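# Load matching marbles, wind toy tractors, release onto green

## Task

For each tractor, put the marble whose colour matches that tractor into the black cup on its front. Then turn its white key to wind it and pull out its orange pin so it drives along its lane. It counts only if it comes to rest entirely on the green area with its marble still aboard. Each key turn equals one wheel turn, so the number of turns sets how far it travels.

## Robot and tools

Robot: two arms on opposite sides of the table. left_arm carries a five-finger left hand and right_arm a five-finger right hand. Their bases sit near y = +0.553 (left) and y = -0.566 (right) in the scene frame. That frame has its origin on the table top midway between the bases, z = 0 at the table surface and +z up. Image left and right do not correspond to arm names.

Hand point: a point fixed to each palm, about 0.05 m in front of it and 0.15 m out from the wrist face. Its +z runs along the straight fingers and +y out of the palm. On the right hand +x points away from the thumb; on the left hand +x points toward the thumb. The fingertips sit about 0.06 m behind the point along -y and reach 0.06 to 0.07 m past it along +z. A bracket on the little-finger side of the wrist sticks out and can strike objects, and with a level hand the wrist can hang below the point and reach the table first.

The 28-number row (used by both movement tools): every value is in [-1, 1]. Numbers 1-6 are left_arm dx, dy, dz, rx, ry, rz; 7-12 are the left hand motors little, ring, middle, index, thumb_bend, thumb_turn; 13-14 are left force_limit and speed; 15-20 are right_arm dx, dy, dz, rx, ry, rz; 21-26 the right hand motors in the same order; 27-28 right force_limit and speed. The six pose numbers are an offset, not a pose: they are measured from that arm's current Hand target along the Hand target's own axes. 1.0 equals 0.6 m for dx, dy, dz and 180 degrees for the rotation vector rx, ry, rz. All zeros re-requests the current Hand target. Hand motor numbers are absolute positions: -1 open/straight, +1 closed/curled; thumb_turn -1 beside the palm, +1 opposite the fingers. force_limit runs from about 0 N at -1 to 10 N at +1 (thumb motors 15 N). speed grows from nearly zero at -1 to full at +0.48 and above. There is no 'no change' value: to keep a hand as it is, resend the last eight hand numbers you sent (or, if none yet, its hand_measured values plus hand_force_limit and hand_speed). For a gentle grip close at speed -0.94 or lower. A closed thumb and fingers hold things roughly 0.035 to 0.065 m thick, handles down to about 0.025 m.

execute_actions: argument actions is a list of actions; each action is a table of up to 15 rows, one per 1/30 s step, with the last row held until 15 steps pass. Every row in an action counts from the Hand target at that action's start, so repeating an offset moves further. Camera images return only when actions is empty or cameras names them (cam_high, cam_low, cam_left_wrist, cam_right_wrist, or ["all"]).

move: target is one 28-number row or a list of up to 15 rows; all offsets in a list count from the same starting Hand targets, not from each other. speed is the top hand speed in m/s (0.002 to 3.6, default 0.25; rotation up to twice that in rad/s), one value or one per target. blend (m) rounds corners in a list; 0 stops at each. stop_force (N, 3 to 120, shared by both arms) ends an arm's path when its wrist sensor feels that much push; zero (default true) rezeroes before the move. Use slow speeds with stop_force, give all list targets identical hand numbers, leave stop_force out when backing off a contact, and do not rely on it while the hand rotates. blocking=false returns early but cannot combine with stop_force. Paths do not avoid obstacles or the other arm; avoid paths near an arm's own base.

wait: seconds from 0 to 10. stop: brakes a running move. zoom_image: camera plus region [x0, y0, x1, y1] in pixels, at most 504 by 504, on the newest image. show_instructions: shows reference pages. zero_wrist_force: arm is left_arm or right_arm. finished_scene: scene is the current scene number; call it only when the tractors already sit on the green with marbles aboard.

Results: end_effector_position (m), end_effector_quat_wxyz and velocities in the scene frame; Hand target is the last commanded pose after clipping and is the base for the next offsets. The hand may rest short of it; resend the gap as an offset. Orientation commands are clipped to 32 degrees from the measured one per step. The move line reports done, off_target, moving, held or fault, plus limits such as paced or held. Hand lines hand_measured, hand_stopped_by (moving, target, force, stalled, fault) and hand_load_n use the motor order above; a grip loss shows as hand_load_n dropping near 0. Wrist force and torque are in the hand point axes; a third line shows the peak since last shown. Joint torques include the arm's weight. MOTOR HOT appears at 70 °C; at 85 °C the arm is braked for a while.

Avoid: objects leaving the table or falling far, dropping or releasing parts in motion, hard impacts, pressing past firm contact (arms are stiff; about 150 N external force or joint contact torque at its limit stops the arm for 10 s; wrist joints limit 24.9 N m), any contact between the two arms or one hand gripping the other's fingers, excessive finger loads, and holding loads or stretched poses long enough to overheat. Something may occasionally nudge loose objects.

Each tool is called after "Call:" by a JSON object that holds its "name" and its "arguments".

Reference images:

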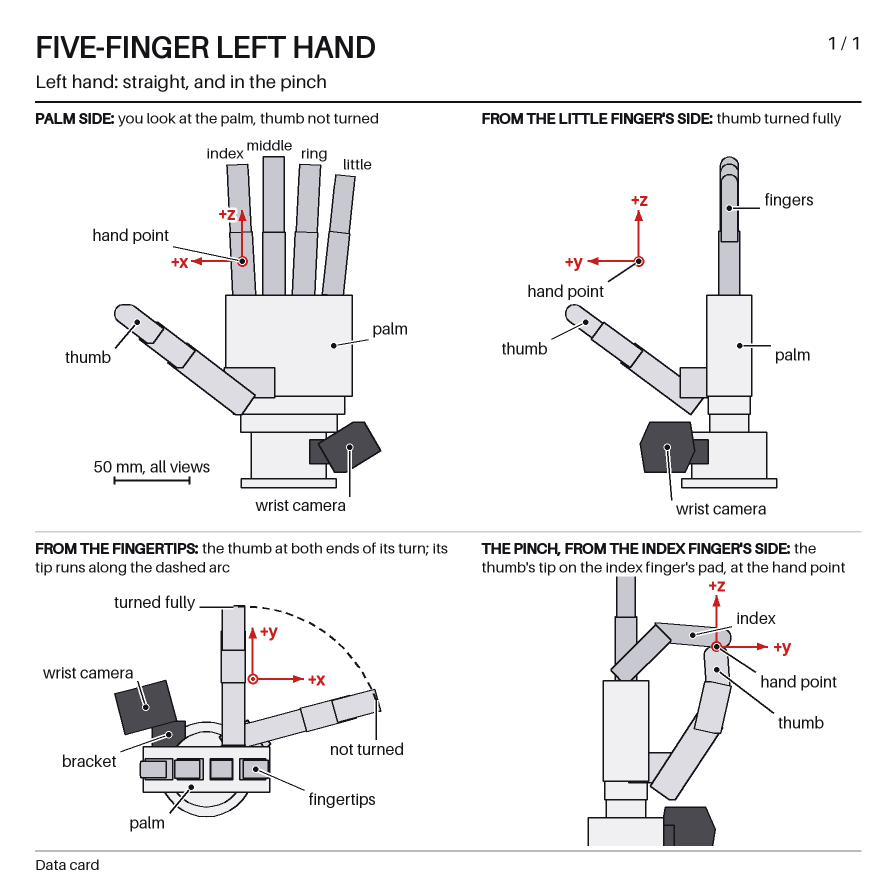

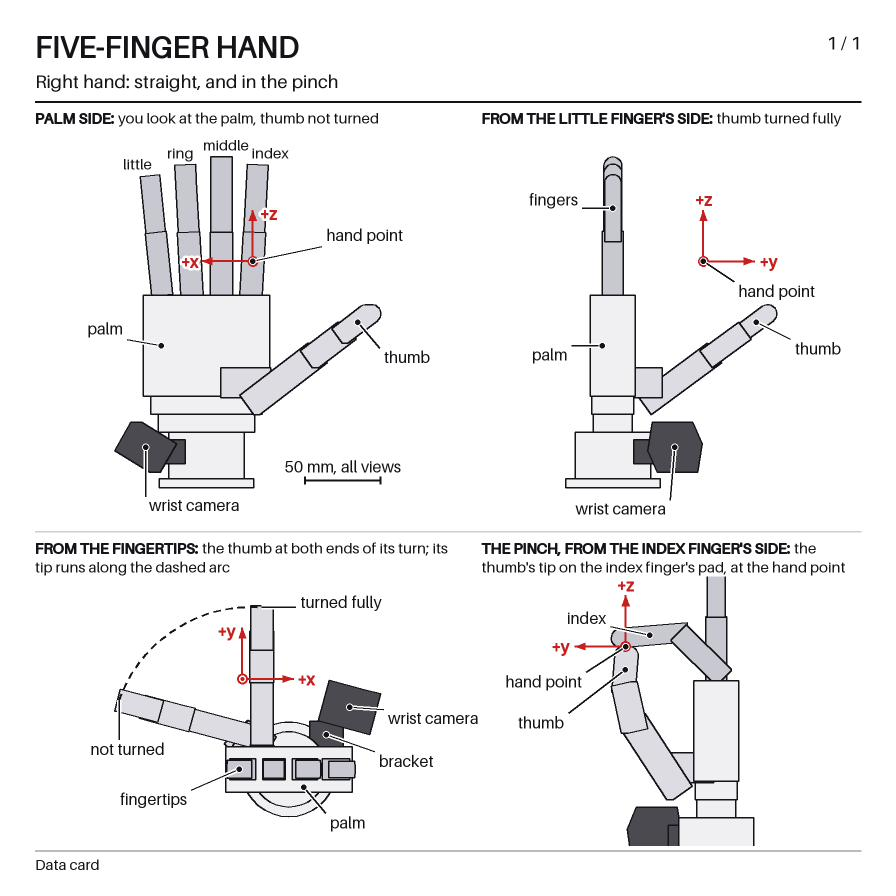

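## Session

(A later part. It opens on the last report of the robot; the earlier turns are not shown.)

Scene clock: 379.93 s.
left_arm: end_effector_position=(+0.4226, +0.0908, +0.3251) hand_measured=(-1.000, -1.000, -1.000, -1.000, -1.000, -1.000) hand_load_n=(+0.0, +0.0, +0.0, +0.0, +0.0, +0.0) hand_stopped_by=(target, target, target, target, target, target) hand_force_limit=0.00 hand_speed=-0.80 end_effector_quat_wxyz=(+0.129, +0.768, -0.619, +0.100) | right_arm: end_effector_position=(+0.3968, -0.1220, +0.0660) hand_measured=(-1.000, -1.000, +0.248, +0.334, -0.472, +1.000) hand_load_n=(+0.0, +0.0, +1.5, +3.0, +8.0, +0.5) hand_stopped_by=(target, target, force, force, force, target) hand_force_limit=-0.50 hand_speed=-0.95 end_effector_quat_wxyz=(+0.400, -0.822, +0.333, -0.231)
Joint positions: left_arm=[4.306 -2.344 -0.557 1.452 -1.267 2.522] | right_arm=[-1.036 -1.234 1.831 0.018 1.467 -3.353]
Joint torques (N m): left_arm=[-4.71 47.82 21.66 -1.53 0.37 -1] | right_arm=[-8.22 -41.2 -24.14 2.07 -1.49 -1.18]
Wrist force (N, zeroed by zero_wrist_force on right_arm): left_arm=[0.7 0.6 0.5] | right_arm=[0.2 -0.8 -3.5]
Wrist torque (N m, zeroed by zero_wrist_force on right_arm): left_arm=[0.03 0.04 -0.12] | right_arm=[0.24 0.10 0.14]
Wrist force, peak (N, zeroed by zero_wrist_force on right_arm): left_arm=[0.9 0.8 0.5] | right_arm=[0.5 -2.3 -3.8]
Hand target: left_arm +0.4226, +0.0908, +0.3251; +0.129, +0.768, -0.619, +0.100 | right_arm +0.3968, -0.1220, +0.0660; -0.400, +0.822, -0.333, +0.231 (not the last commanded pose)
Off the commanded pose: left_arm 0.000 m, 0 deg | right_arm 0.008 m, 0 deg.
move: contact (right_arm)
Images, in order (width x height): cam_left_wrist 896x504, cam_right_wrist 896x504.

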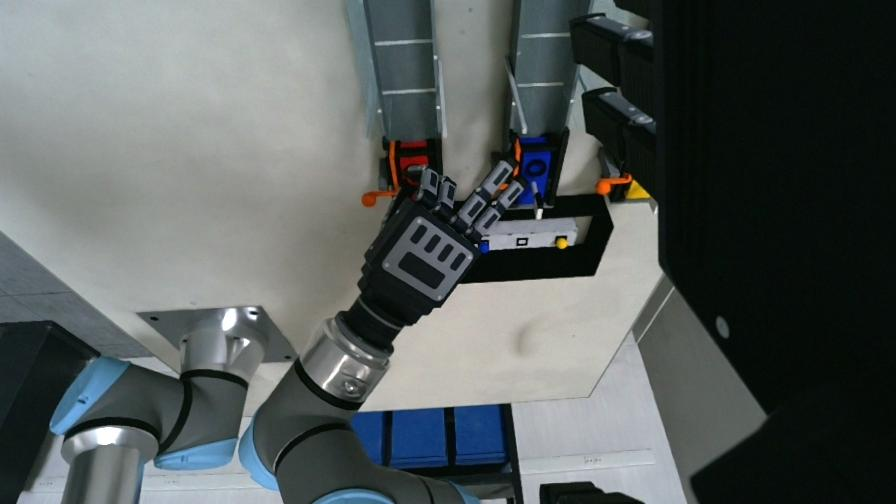

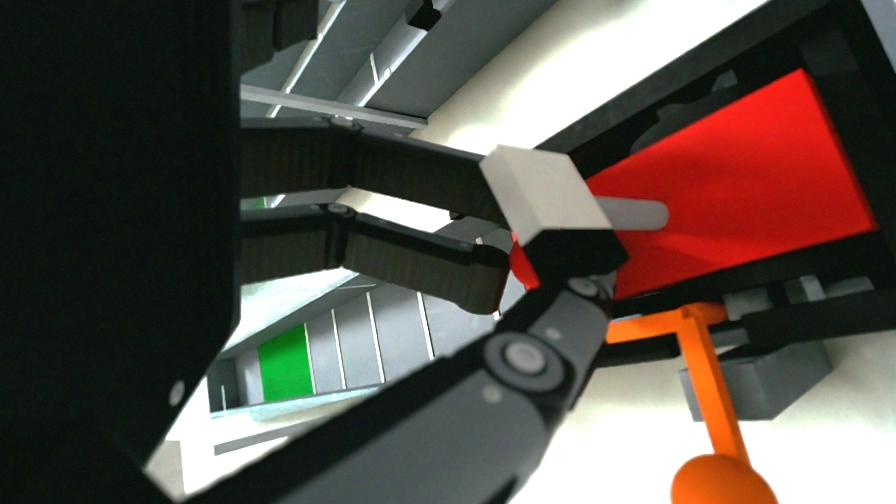

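Call:
{"name": "move", "arguments": {"target": [[0,0,0,0,0,0,-1,-1,-1,-1,-1,-1,0,-0.8,0.0004,-0.0027,-0.0019,0,0,0,-1,-1,0.28,0.37,-0.22,1,-0.5,-0.95],[0,0,0,0,0,0,-1,-1,-1,-1,-1,-1,0,-0.8,0.0008,-0.0041,0.0001,0,0,0,-1,-1,0.28,0.37,-0.22,1,-0.5,-0.95]], "speed": 0.02}}

Call:
{"name": "move", "arguments": {"target": [0,0,0,0,0,0,-1,-1,-1,-1,-1,-1,0,-0.8,-0.0015,0.0108,0.0077,0,0,0,-1,-1,0.28,0.37,-0.22,1,-0.5,-0.95], "speed": 0.006, "stop_force": 3, "cameras": ["cam_left_wrist","cam_right_wrist"]}}

Call:
{"name": "zoom_image", "arguments": {"camera": "cam_left_wrist", "region": [400, 162, 424, 190]}}

Call:
{"name": "zoom_image", "arguments": {"camera": "cam_right_wrist", "region": [490, 180, 660, 350]}}

Scene clock: 382.33 s.
left_arm: end_effector_position=(+0.4226, +0.0908, +0.3251) hand_measured=(-1.000, -1.000, -1.000, -1.000, -1.000, -1.000) hand_load_n=(-0.5, +0.0, +0.0, +0.5, +0.0, +0.0) hand_stopped_by=(target, target, target, target, target, target) hand_force_limit=0.00 hand_speed=-0.80 end_effector_quat_wxyz=(+0.129, +0.768, -0.619, +0.100) | right_arm: end_effector_position=(+0.3980, -0.1212, +0.0680) hand_measured=(-1.000, -1.000, +0.248, +0.334, -0.472, +1.000) hand_load_n=(+0.0, +0.0, +2.0, +3.0, +7.5, +0.0) hand_stopped_by=(target, target, force, force, force, target) hand_force_limit=-0.50 hand_speed=-0.95 end_effector_quat_wxyz=(+0.400, -0.822, +0.333, -0.231)
Joint positions: left_arm=[4.306 -2.344 -0.557 1.452 -1.267 2.522] | right_arm=[-1.036 -1.234 1.825 0.024 1.467 -3.353]
Joint torques (N m): left_arm=[-4.43 48.22 21.82 -1.42 0.38 -0.99] | right_arm=[5.03 -18.03 -26.89 1.77 1.15 0.87]
Wrist force (N, zeroed by zero_wrist_force on right_arm): left_arm=[0.8 0.3 0.3] | right_arm=[-0.2 2.8 -2.1]
Wrist torque (N m, zeroed by zero_wrist_force on right_arm): left_arm=[-0.01 0.03 -0.10] | right_arm=[0.31 0.05 0.21]
Wrist force, peak (N, zeroed by zero_wrist_force on right_arm): left_arm=[1.0 0.6 0.6] | right_arm=[0.4 -0.9 -3.6]
Hand target: left_arm +0.4226, +0.0908, +0.3251; +0.129, +0.768, -0.619, +0.100 | right_arm +0.3980, -0.1212, +0.0680; -0.400, +0.822, -0.333, +0.231
Off the commanded pose: left_arm 0.000 m, 0 deg | right_arm 0.000 m, 0 deg.
move: done

Scene clock: 383.93 s.
left_arm: end_effector_position=(+0.4226, +0.0908, +0.3251) hand_measured=(-1.000, -1.000, -1.000, -1.000, -1.000, -1.000) hand_load_n=(+0.0, +0.0, +0.0, +0.0, +0.0, +0.0) hand_stopped_by=(target, target, target, target, target, target) hand_force_limit=0.00 hand_speed=-0.80 end_effector_quat_wxyz=(+0.129, +0.768, -0.619, +0.100) | right_arm: end_effector_position=(+0.3980, -0.1212, +0.0658) hand_measured=(-1.000, -1.000, +0.248, +0.334, -0.472, +1.000) hand_load_n=(+0.0, +0.0, +2.0, +2.5, +8.0, +0.0) hand_stopped_by=(target, target, force, force, force, target) hand_force_limit=-0.50 hand_speed=-0.95 end_effector_quat_wxyz=(+0.400, -0.822, +0.333, -0.231)
Joint positions: left_arm=[4.306 -2.344 -0.557 1.452 -1.267 2.522] | right_arm=[-1.036 -1.231 1.827 0.019 1.467 -3.353]
Joint torques (N m): left_arm=[-4.15 47.9 21.5 -1.4 0.37 -1.09] | right_arm=[5.12 -42.01 -24.81 1.53 1.45 1.36]
Wrist force (N, zeroed by zero_wrist_force on right_arm): left_arm=[0.6 0.5 0.3] | right_arm=[0.4 1.0 -4.7]
Wrist torque (N m, zeroed by zero_wrist_force on right_arm): left_arm=[0.03 0.05 -0.13] | right_arm=[0.20 0.06 0.18]
Wrist force, peak (N, zeroed by zero_wrist_force on right_arm): left_arm=[1.1 0.6 0.2] | right_arm=[0.5 0.1 -5.8]
Hand target: left_arm +0.4226, +0.0908, +0.3251; +0.129, +0.768, -0.619, +0.100 | right_arm +0.3980, -0.1212, +0.0658; -0.400, +0.822, -0.333, +0.231 (not the last commanded pose)
Off the commanded pose: left_arm 0.000 m, 0 deg | right_arm 0.006 m, 0 deg.
move: contact (right_arm)
Images, in order (width x height): cam_left_wrist 896x504, cam_right_wrist 896x504.

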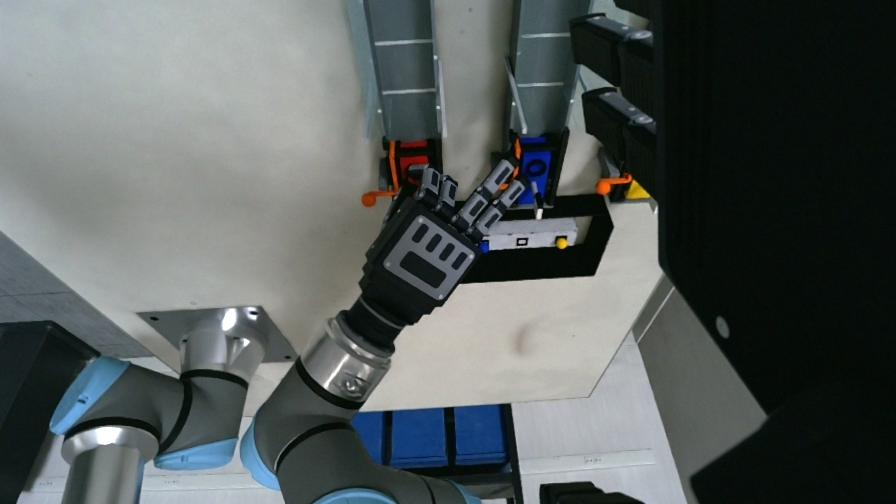

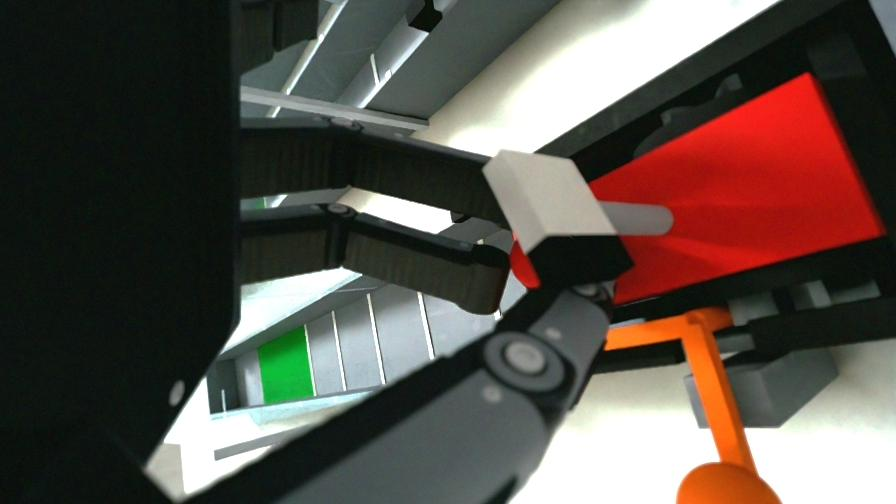

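Scaled by 18.000.

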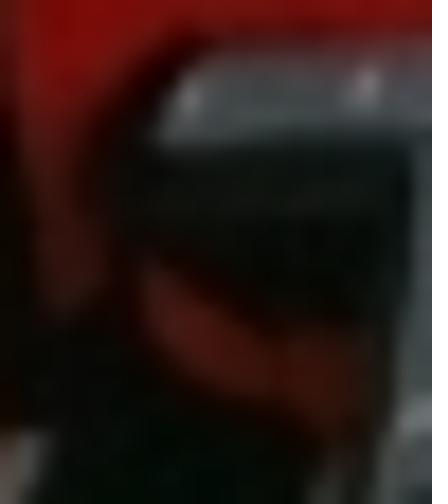

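Scaled by 2.965.

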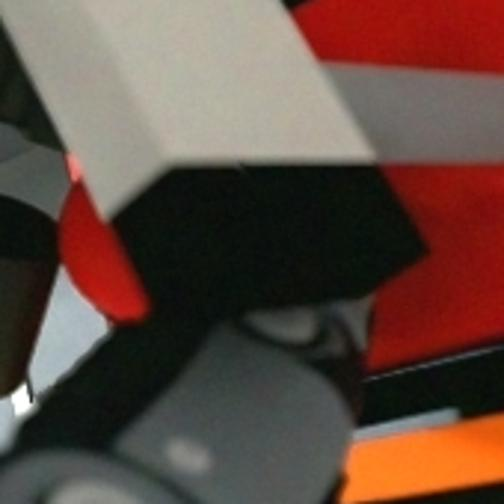

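Call:
{"name": "move", "arguments": {"target": [[0,0,0,0,0,0,-1,-1,-1,-1,-1,-1,0,-0.8,0.0004,-0.0027,-0.0019,0,0,0,-1,-1,0.28,0.37,-0.22,1,-0.5,-0.95],[0,0,0,0,0,0,-1,-1,-1,-1,-1,-1,0,-0.8,0.0001,-0.002,-0.003,0,0,0,-1,-1,0.28,0.37,-0.22,1,-0.5,-0.95]], "speed": 0.02}}

Call:
{"name": "move", "arguments": {"target": [0,0,0,0,0,0,-1,-1,-1,-1,-1,-1,0,-0.8,-0.0015,0.0108,0.0077,0,0,0,-1,-1,0.28,0.37,-0.22,1,-0.5,-0.95], "speed": 0.006, "stop_force": 3, "cameras": ["cam_left_wrist","cam_right_wrist"]}}

Call:
{"name": "zoom_image", "arguments": {"camera": "cam_left_wrist", "region": [400, 162, 424, 190]}}

Scene clock: 385.47 s.
left_arm: end_effector_position=(+0.4226, +0.0908, +0.3251) hand_measured=(-1.000, -1.000, -1.000, -1.000, -1.000, -1.000) hand_load_n=(+0.0, +0.0, +0.0, +0.0, +0.0, +0.0) hand_stopped_by=(target, target, target, target, target, target) hand_force_limit=0.00 hand_speed=-0.80 end_effector_quat_wxyz=(+0.129, +0.768, -0.619, +0.100) | right_arm: end_effector_position=(+0.3974, -0.1215, +0.0678) hand_measured=(-1.000, -1.000, +0.248, +0.334, -0.472, +1.000) hand_load_n=(+0.0, +0.0, +2.5, +3.0, +8.0, +0.5) hand_stopped_by=(target, target, force, force, force, target) hand_force_limit=-0.50 hand_speed=-0.95 end_effector_quat_wxyz=(+0.400, -0.822, +0.333, -0.231)
Joint positions: left_arm=[4.306 -2.344 -0.557 1.452 -1.267 2.522] | right_arm=[-1.036 -1.235 1.827 0.023 1.467 -3.353]
Joint torques (N m): left_arm=[-4.16 47.65 21.92 -1.46 0.23 -1.04] | right_arm=[2.59 -42.69 -8.69 -1.71 1.04 0.67]
Wrist force (N, zeroed by zero_wrist_force on right_arm): left_arm=[0.8 0.2 0.4] | right_arm=[-0.3 2.6 -2.1]
Wrist torque (N m, zeroed by zero_wrist_force on right_arm): left_arm=[-0.02 0.04 -0.12] | right_arm=[0.29 0.07 0.20]
Wrist force, peak (N, zeroed by zero_wrist_force on right_arm): left_arm=[0.9 0.6 0.5] | right_arm=[0.2 1.2 -4.9]
Hand target: left_arm +0.4226, +0.0908, +0.3251; +0.129, +0.768, -0.619, +0.100 | right_arm +0.3973, -0.1216, +0.0678; -0.400, +0.822, -0.333, +0.231
Off the commanded pose: left_arm 0.000 m, 0 deg | right_arm 0.000 m, 0 deg.
move: done

Scene clock: 387.07 s.
left_arm: end_effector_position=(+0.4226, +0.0908, +0.3251) hand_measured=(-1.000, -1.000, -1.000, -1.000, -1.000, -1.000) hand_load_n=(+0.0, +0.0, +0.0, +0.0, +0.0, +0.0) hand_stopped_by=(target, target, target, target, target, target) hand_force_limit=0.00 hand_speed=-0.80 end_effector_quat_wxyz=(+0.129, +0.768, -0.619, +0.100) | right_arm: end_effector_position=(+0.3974, -0.1216, +0.0657) hand_measured=(-1.000, -1.000, +0.248, +0.334, -0.472, +1.000) hand_load_n=(+0.0, +0.0, +2.0, +3.0, +8.0, +0.5) hand_stopped_by=(target, target, force, force, force, target) hand_force_limit=-0.50 hand_speed=-0.95 end_effector_quat_wxyz=(+0.400, -0.822, +0.333, -0.231)
Joint positions: left_arm=[4.306 -2.344 -0.557 1.452 -1.267 2.522] | right_arm=[-1.036 -1.233 1.83 0.018 1.467 -3.353]
Joint torques (N m): left_arm=[-3.85 47.81 21.41 -1.48 0.36 -1.06] | right_arm=[5.45 -40.74 -22.89 1.78 0.92 1.36]
Wrist force (N, zeroed by zero_wrist_force on right_arm): left_arm=[0.7 0.5 0.2] | right_arm=[0.3 0.0 -3.2]
Wrist torque (N m, zeroed by zero_wrist_force on right_arm): left_arm=[0.04 0.03 -0.12] | right_arm=[0.24 0.08 0.15]
Wrist force, peak (N, zeroed by zero_wrist_force on right_arm): left_arm=[0.8 0.7 0.4] | right_arm=[0.1 -1.1 -4.2]
Hand target: left_arm +0.4226, +0.0908, +0.3251; +0.129, +0.768, -0.619, +0.100 | right_arm +0.3974, -0.1216, +0.0657; -0.400, +0.822, -0.333, +0.231 (not the last commanded pose)
Off the commanded pose: left_arm 0.000 m, 0 deg | right_arm 0.006 m, 0 deg.
move: contact (right_arm)
Images, in order (width x height): cam_left_wrist 896x504, cam_right_wrist 896x504.

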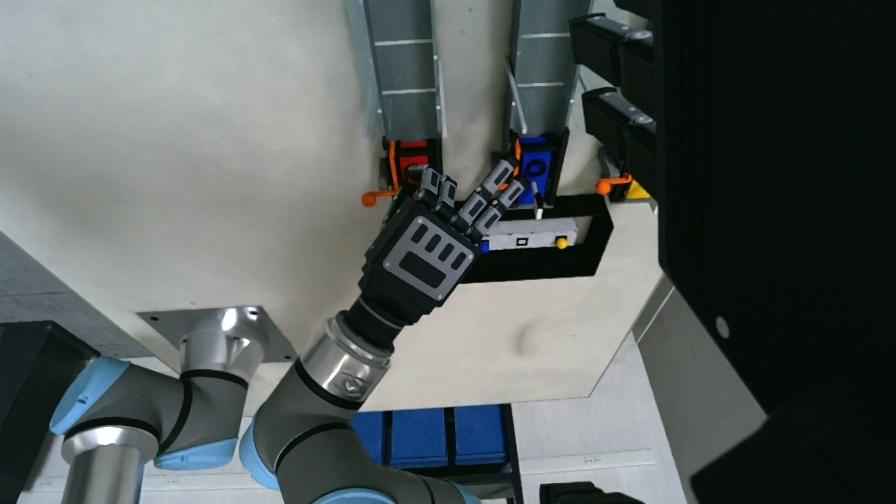

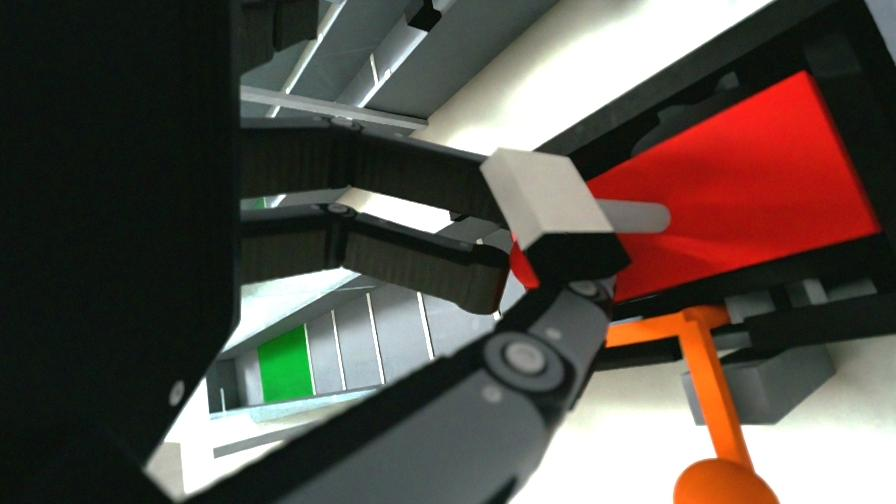

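Scaled by 18.000.

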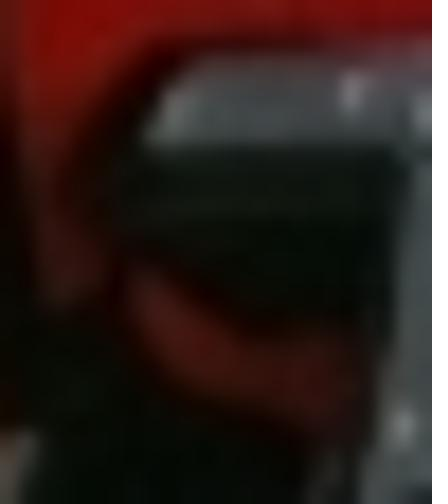

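Call:
{"name": "move", "arguments": {"target": [[0,0,0,0,0,0,-1,-1,-1,-1,-1,-1,0,-0.8,0.0001,-0.0009,-0.0006,0,0,0,-1,-1,0.28,0.37,-0.22,1,-0.5,-0.95],[0,0,0,0,0,0,-1,-1,-1,-1,-1,-1,0,-0.8,0.0001,-0.0009,-0.0006,0,0,0,-1,-1,0.28,0.37,-0.75,1,-0.5,-0.85]], "speed": 0.01, "cameras": ["cam_left_wrist","cam_right_wrist"]}}

Call:
{"name": "zoom_image", "arguments": {"camera": "cam_left_wrist", "region": [396, 154, 432, 196]}}

Call:
{"name": "zoom_image", "arguments": {"camera": "cam_right_wrist", "region": [490, 180, 660, 350]}}

Scene clock: 389.77 s.
left_arm: end_effector_position=(+0.4226, +0.0908, +0.3251) hand_measured=(-1.000, -1.000, -1.000, -1.000, -1.000, -1.000) hand_load_n=(+0.0, +0.0, +0.0, +0.0, +0.0, +0.0) hand_stopped_by=(target, target, target, target, target, target) hand_force_limit=0.00 hand_speed=-0.80 end_effector_quat_wxyz=(+0.129, +0.768, -0.619, +0.100) | right_arm: end_effector_position=(+0.3974, -0.1215, +0.0664) hand_measured=(-1.000, -1.000, +0.248, +0.334, -0.736, +1.000) hand_load_n=(+0.0, +0.0, +0.0, +0.0, -22.5, -12.5) hand_stopped_by=(target, target, force, force, stalled, target) hand_force_limit=-0.50 hand_speed=-0.85 end_effector_quat_wxyz=(+0.400, -0.822, +0.333, -0.231)
Joint positions: left_arm=[4.306 -2.344 -0.557 1.452 -1.267 2.522] | right_arm=[-1.036 -1.233 1.829 0.019 1.467 -3.353]
Joint torques (N m): left_arm=[-4.17 48.73 21.56 -1.51 0.31 -1.04] | right_arm=[10.06 -33.7 -12.64 4.33 -0.12 1.24]
Wrist force (N, zeroed by zero_wrist_force on right_arm): left_arm=[0.8 0.5 0.5] | right_arm=[6.4 -12.2 2.1]
Wrist torque (N m, zeroed by zero_wrist_force on right_arm): left_arm=[0.02 0.04 -0.12] | right_arm=[-0.07 -0.15 -0.20]
Wrist force, peak (N, zeroed by zero_wrist_force on right_arm): left_arm=[1.0 0.3 0.8] | right_arm=[6.6 -13.3 2.6]
Hand target: left_arm +0.4226, +0.0908, +0.3251; +0.129, +0.768, -0.619, +0.100 | right_arm +0.3974, -0.1216, +0.0663; -0.400, +0.822, -0.333, +0.231
Off the commanded pose: left_arm 0.000 m, 0 deg | right_arm 0.000 m, 0 deg.
move: done
Images, in order (width x height): cam_left_wrist 896x504, cam_right_wrist 896x504.

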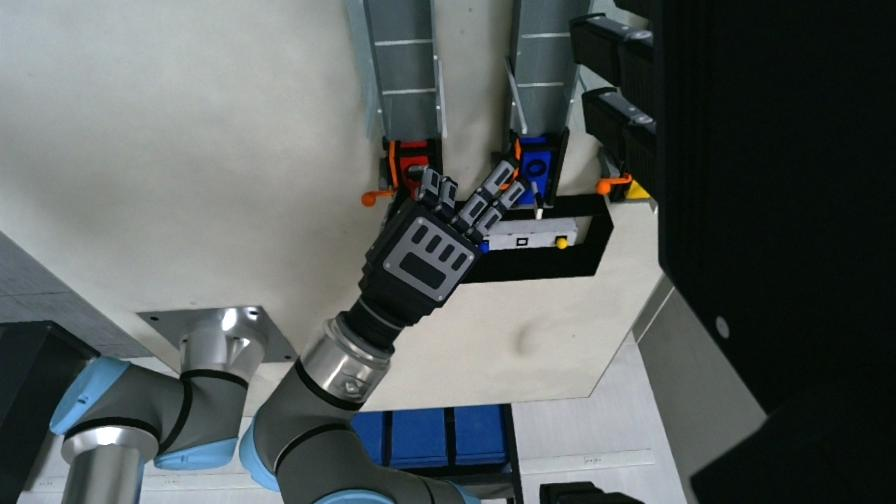

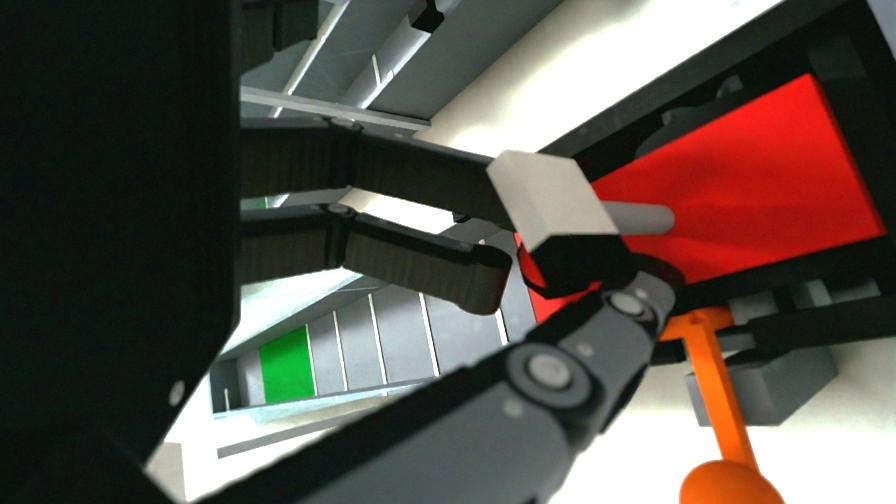

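Scaled by 12.000.

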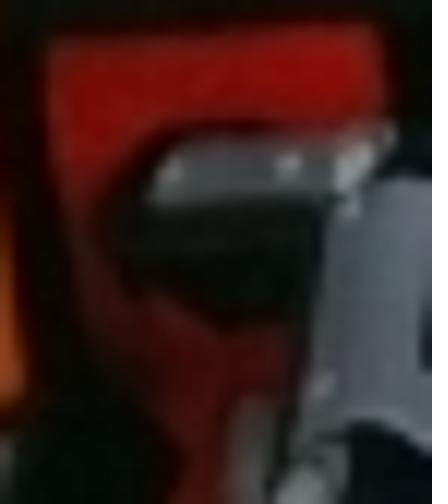

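Scaled by 2.965.

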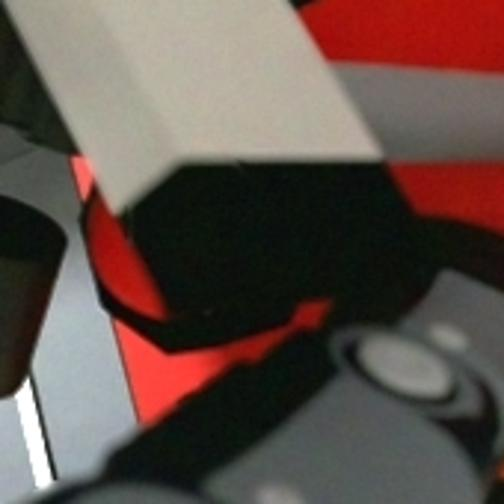

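Call:
{"name": "move", "arguments": {"target": [0,0,0,0,0,0,-1,-1,-1,-1,-1,-1,0,-0.8,0,0,0,0,0,0,-1,-1,0.28,0.37,-0.64,1,-0.5,-0.85], "cameras": ["cam_right_wrist"]}}

Call:
{"name": "zoom_image", "arguments": {"camera": "cam_right_wrist", "region": [490, 200, 620, 330]}}

Scene clock: 390.80 s.
left_arm: end_effector_position=(+0.4226, +0.0908, +0.3251) hand_measured=(-1.000, -1.000, -1.000, -1.000, -1.000, -1.000) hand_load_n=(+0.0, +0.0, +0.0, +0.0, +0.0, +0.0) hand_stopped_by=(target, target, target, target, target, target) hand_force_limit=0.00 hand_speed=-0.80 end_effector_quat_wxyz=(+0.129, +0.768, -0.619, +0.100) | right_arm: end_effector_position=(+0.3973, -0.1216, +0.0663) hand_measured=(-1.000, -1.000, +0.248, +0.334, -0.638, +1.000) hand_load_n=(+0.0, -0.5, +0.0, +0.0, -3.0, -4.0) hand_stopped_by=(target, target, force, force, target, target) hand_force_limit=-0.50 hand_speed=-0.85 end_effector_quat_wxyz=(+0.400, -0.822, +0.333, -0.231)
Joint positions: left_arm=[4.306 -2.344 -0.557 1.452 -1.267 2.522] | right_arm=[-1.036 -1.233 1.829 0.019 1.467 -3.353]
Joint torques (N m): left_arm=[-4.1 48.19 21.33 -1.44 0.4 -1] | right_arm=[8.82 -25.07 -9.56 -0.73 -2.1 1.16]
Wrist force (N, zeroed by zero_wrist_force on right_arm): left_arm=[1.0 0.7 0.5] | right_arm=[2.6 -1.6 -2.8]
Wrist torque (N m, zeroed by zero_wrist_force on right_arm): left_arm=[0.05 0.01 -0.11] | right_arm=[0.11 0.00 0.06]
Wrist force, peak (N, zeroed by zero_wrist_force on right_arm): left_arm=[1.0 0.7 0.5] | right_arm=[6.3 -12.5 2.4]
Hand target: left_arm +0.4226, +0.0908, +0.3251; +0.129, +0.768, -0.619, +0.100 | right_arm +0.3974, -0.1216, +0.0663; -0.400, +0.822, -0.333, +0.231
Off the commanded pose: left_arm 0.000 m, 0 deg | right_arm 0.000 m, 0 deg.
move: done
Images, in order (width x height): cam_right_wrist 896x504.

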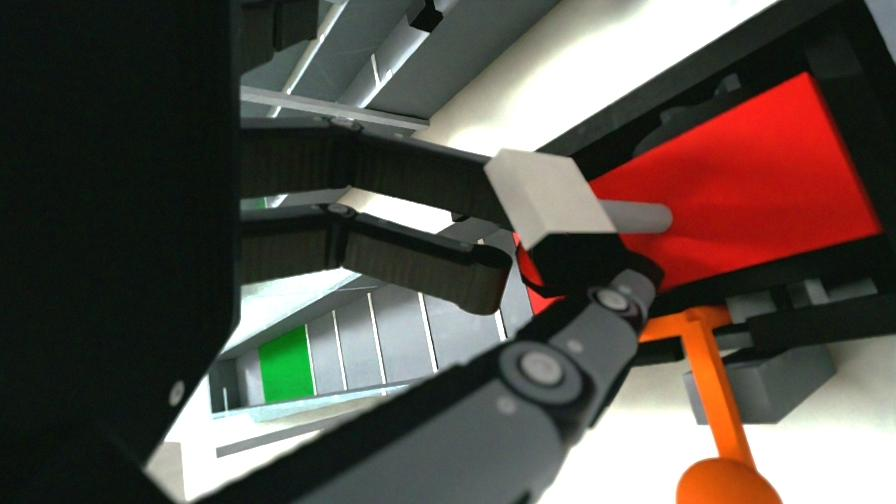

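Scaled by 3.877.

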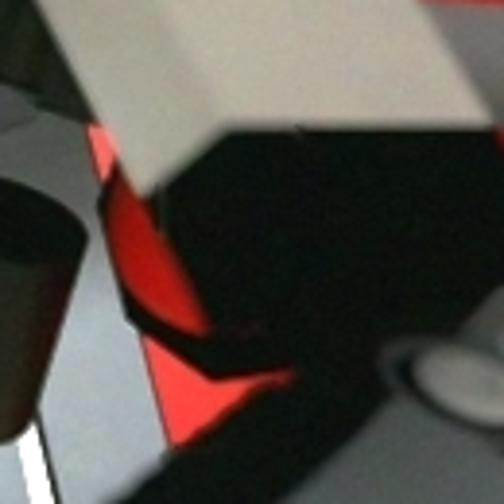

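Call:
{"name": "move", "arguments": {"target": [[0,0,0,0,0,0,-1,-1,-1,-1,-1,-1,0,-0.8,0,0,0,0,0,0,-1,-1,0.28,0.37,-0.58,1,-0.5,-0.85],[0,0,0,0,0,0,-1,-1,-1,-1,-1,-1,0,-0.8,0.0019,-0.0135,-0.0096,0,0,0,-1,-1,0.28,0.37,-0.58,1,-0.5,-0.85],[0,0,0,0,0,0,-1,-1,-1,-1,-1,-1,0,-0.8,0.0114,-0.0811,-0.0574,0,0,0,-1,-1,0.28,0.37,-0.58,1,-0.5,-0.85]], "speed": [0.02,0.02,0.06], "cameras": ["cam_high","cam_left_wrist","cam_right_wrist"]}}

Call:
{"name": "zoom_image", "arguments": {"camera": "cam_right_wrist", "region": [520, 160, 760, 400]}}

Call:
{"name": "zoom_image", "arguments": {"camera": "cam_left_wrist", "region": [385, 140, 445, 210]}}

Scene clock: 393.87 s.
left_arm: end_effector_position=(+0.4226, +0.0908, +0.3251) hand_measured=(-1.000, -1.000, -1.000, -1.000, -1.000, -1.000) hand_load_n=(+0.0, +0.0, +0.5, +0.0, +0.0, +0.0) hand_stopped_by=(target, target, target, target, target, target) hand_force_limit=0.00 hand_speed=-0.80 end_effector_quat_wxyz=(+0.129, +0.768, -0.619, +0.100) | right_arm: end_effector_position=(+0.3974, -0.1216, +0.1263) hand_measured=(-1.000, -1.000, +0.248, +0.334, -0.580, +1.000) hand_load_n=(+0.0, +0.0, +0.0, +0.0, +0.0, +0.0) hand_stopped_by=(target, target, force, force, target, target) hand_force_limit=-0.50 hand_speed=-0.85 end_effector_quat_wxyz=(+0.400, -0.822, +0.333, -0.231)
Joint positions: left_arm=[4.306 -2.344 -0.557 1.452 -1.267 2.522] | right_arm=[-1.036 -1.305 1.751 0.169 1.467 -3.353]
Joint torques (N m): left_arm=[-3.4 48.48 20.84 -1.34 0.33 -1.02] | right_arm=[-7.92 -41.39 -28.02 1.81 -2.16 -0.78]
Wrist force (N, zeroed by zero_wrist_force on right_arm): left_arm=[0.7 0.3 0.4] | right_arm=[-0.2 1.9 -2.8]
Wrist torque (N m, zeroed by zero_wrist_force on right_arm): left_arm=[-0.01 0.04 -0.12] | right_arm=[0.22 0.08 0.19]
Wrist force, peak (N, zeroed by zero_wrist_force on right_arm): left_arm=[1.0 0.5 0.4] | right_arm=[2.7 -1.6 -3.1]
Hand target: left_arm +0.4226, +0.0908, +0.3251; +0.129, +0.768, -0.619, +0.100 | right_arm +0.3974, -0.1216, +0.1263; -0.400, +0.822, -0.333, +0.231
Off the commanded pose: left_arm 0.000 m, 0 deg | right_arm 0.000 m, 0 deg.
move: done
Images, in order (width x height): cam_high 896x504, cam_left_wrist 896x504, cam_right_wrist 896x504.

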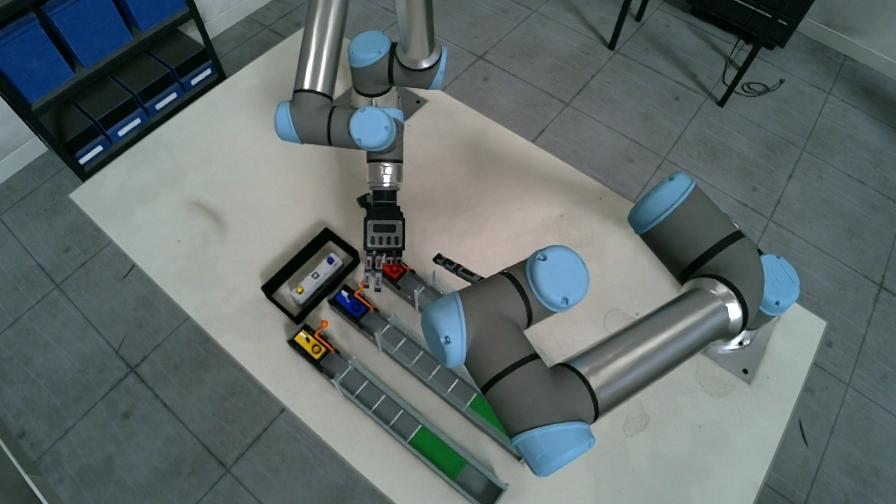

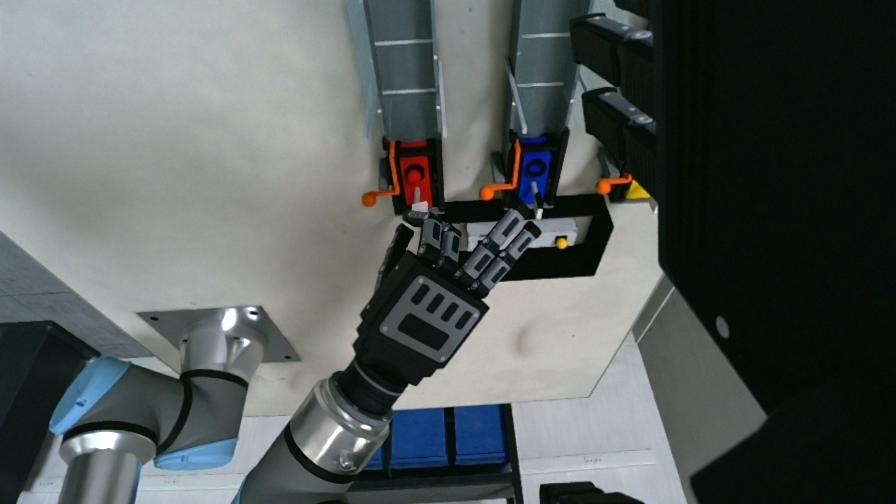

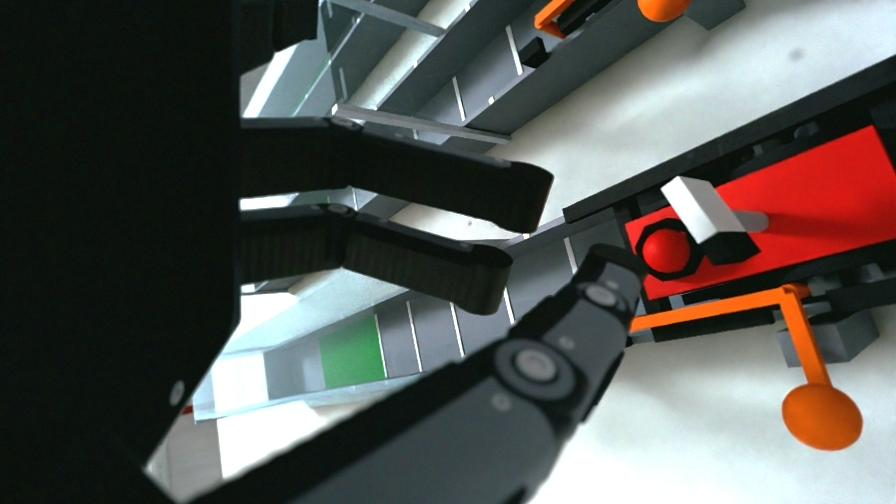

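Scaled by 2.100.

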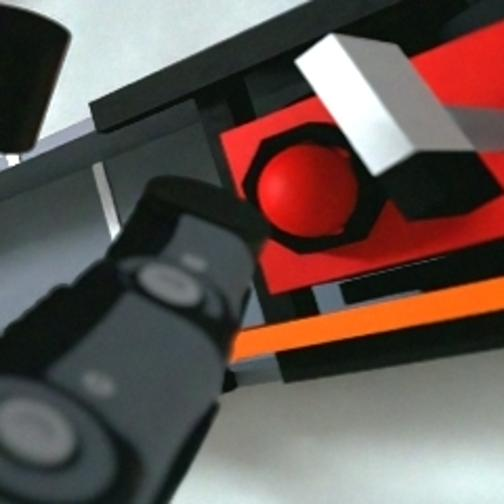

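Scaled by 7.200.

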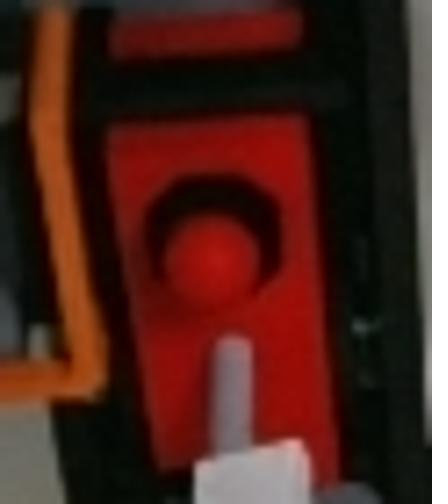

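Call:
{"name": "execute_actions", "arguments": {"actions": []}}

Scene clock: 396.87 s.
left_arm: end_effector_position=(+0.4226, +0.0908, +0.3251) hand_measured=(-1.000, -1.000, -1.000, -1.000, -1.000, -1.000) hand_load_n=(-0.5, +0.0, +0.0, +0.0, +0.0, +0.0) hand_stopped_by=(target, target, target, target, target, target) hand_force_limit=0.00 hand_speed=-0.80 end_effector_quat_wxyz=(+0.129, +0.768, -0.619, +0.100) | right_arm: end_effector_position=(+0.3974, -0.1216, +0.1263) hand_measured=(-1.000, -1.000, +0.248, +0.334, -0.580, +1.000) hand_load_n=(+0.0, +0.0, +0.0, +0.0, +0.0, +0.0) hand_stopped_by=(target, target, force, force, target, target) hand_force_limit=-0.50 hand_speed=-0.85 end_effector_quat_wxyz=(+0.400, -0.822, +0.333, -0.231)
Joint positions: left_arm=[4.306 -2.344 -0.557 1.452 -1.267 2.522] | right_arm=[-1.036 -1.305 1.751 0.169 1.467 -3.353]
Joint velocities: within noise
Joint torques (N m): left_arm=[-3.72 48.32 20.99 -1.37 0.44 -0.95] | right_arm=[-8.98 -40.29 -26.86 1.63 -1.66 -1.03]
Wrist force (N, zeroed by zero_wrist_force on right_arm): left_arm=[0.5 0.6 0.5] | right_arm=[-0.1 2.1 -2.9]
Wrist torque (N m, zeroed by zero_wrist_force on right_arm): left_arm=[0.03 0.08 -0.13] | right_arm=[0.25 0.08 0.20]
Wrist force, peak (N, zeroed by zero_wrist_force on right_arm): left_arm=[1.0 0.5 0.6] | right_arm=[-0.1 2.2 -3.0]
Hand target: left_arm +0.4226, +0.0908, +0.3251; +0.129, +0.768, -0.619, +0.100 | right_arm +0.3974, -0.1216, +0.1263; -0.400, +0.822, -0.333, +0.231
Off the commanded pose: left_arm 0.000 m, 0 deg | right_arm 0.000 m, 0 deg.

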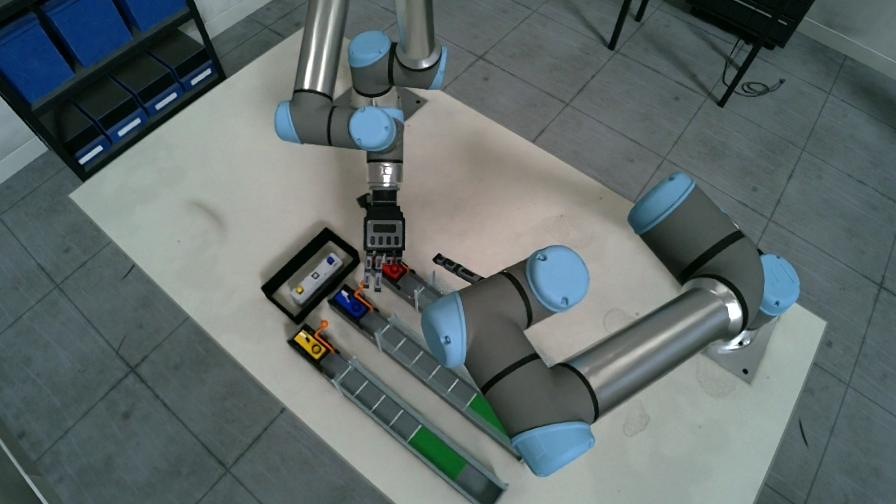

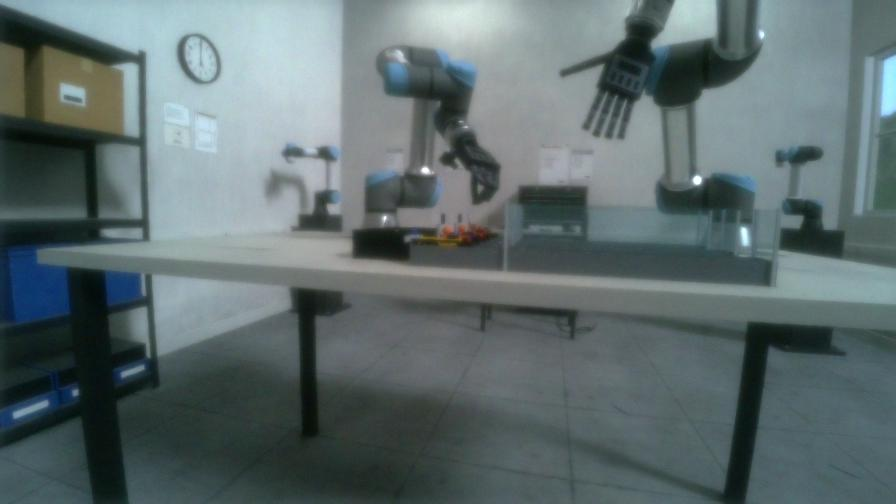

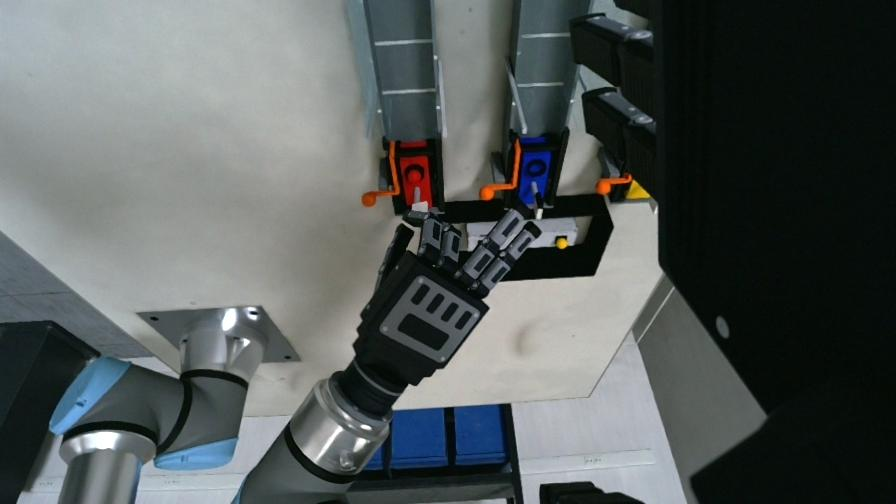

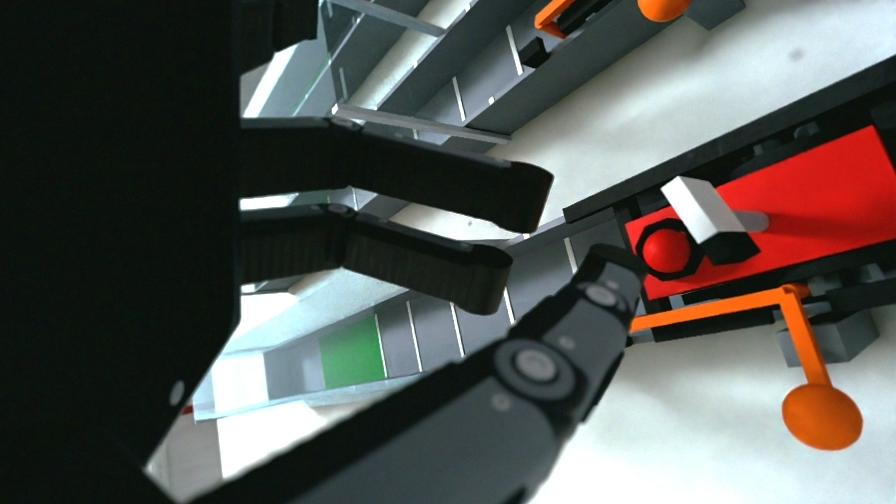

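Call:
{"name": "zoom_image", "arguments": {"camera": "cam_left_wrist", "region": [340, 120, 460, 240]}}

Call:
{"name": "zoom_image", "arguments": {"camera": "cam_right_wrist", "region": [600, 150, 896, 470]}}

Call:
{"name": "zoom_image", "arguments": {"camera": "cam_low", "region": [380, 180, 560, 280]}}

Call:
{"name": "zoom_image", "arguments": {"camera": "cam_high", "region": [320, 240, 440, 320]}}

Scaled by 4.200.

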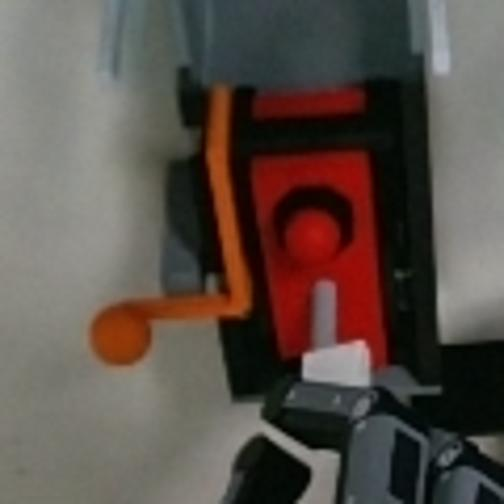

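Scaled by 1.575.

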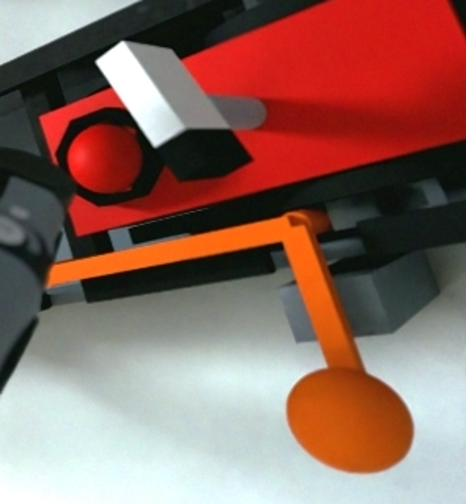

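Scaled by 2.800.

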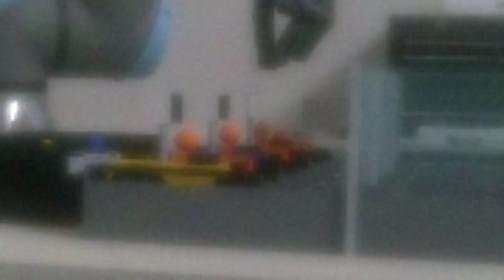

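Scaled by 4.200.

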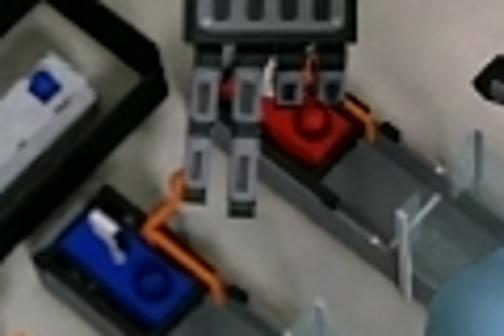

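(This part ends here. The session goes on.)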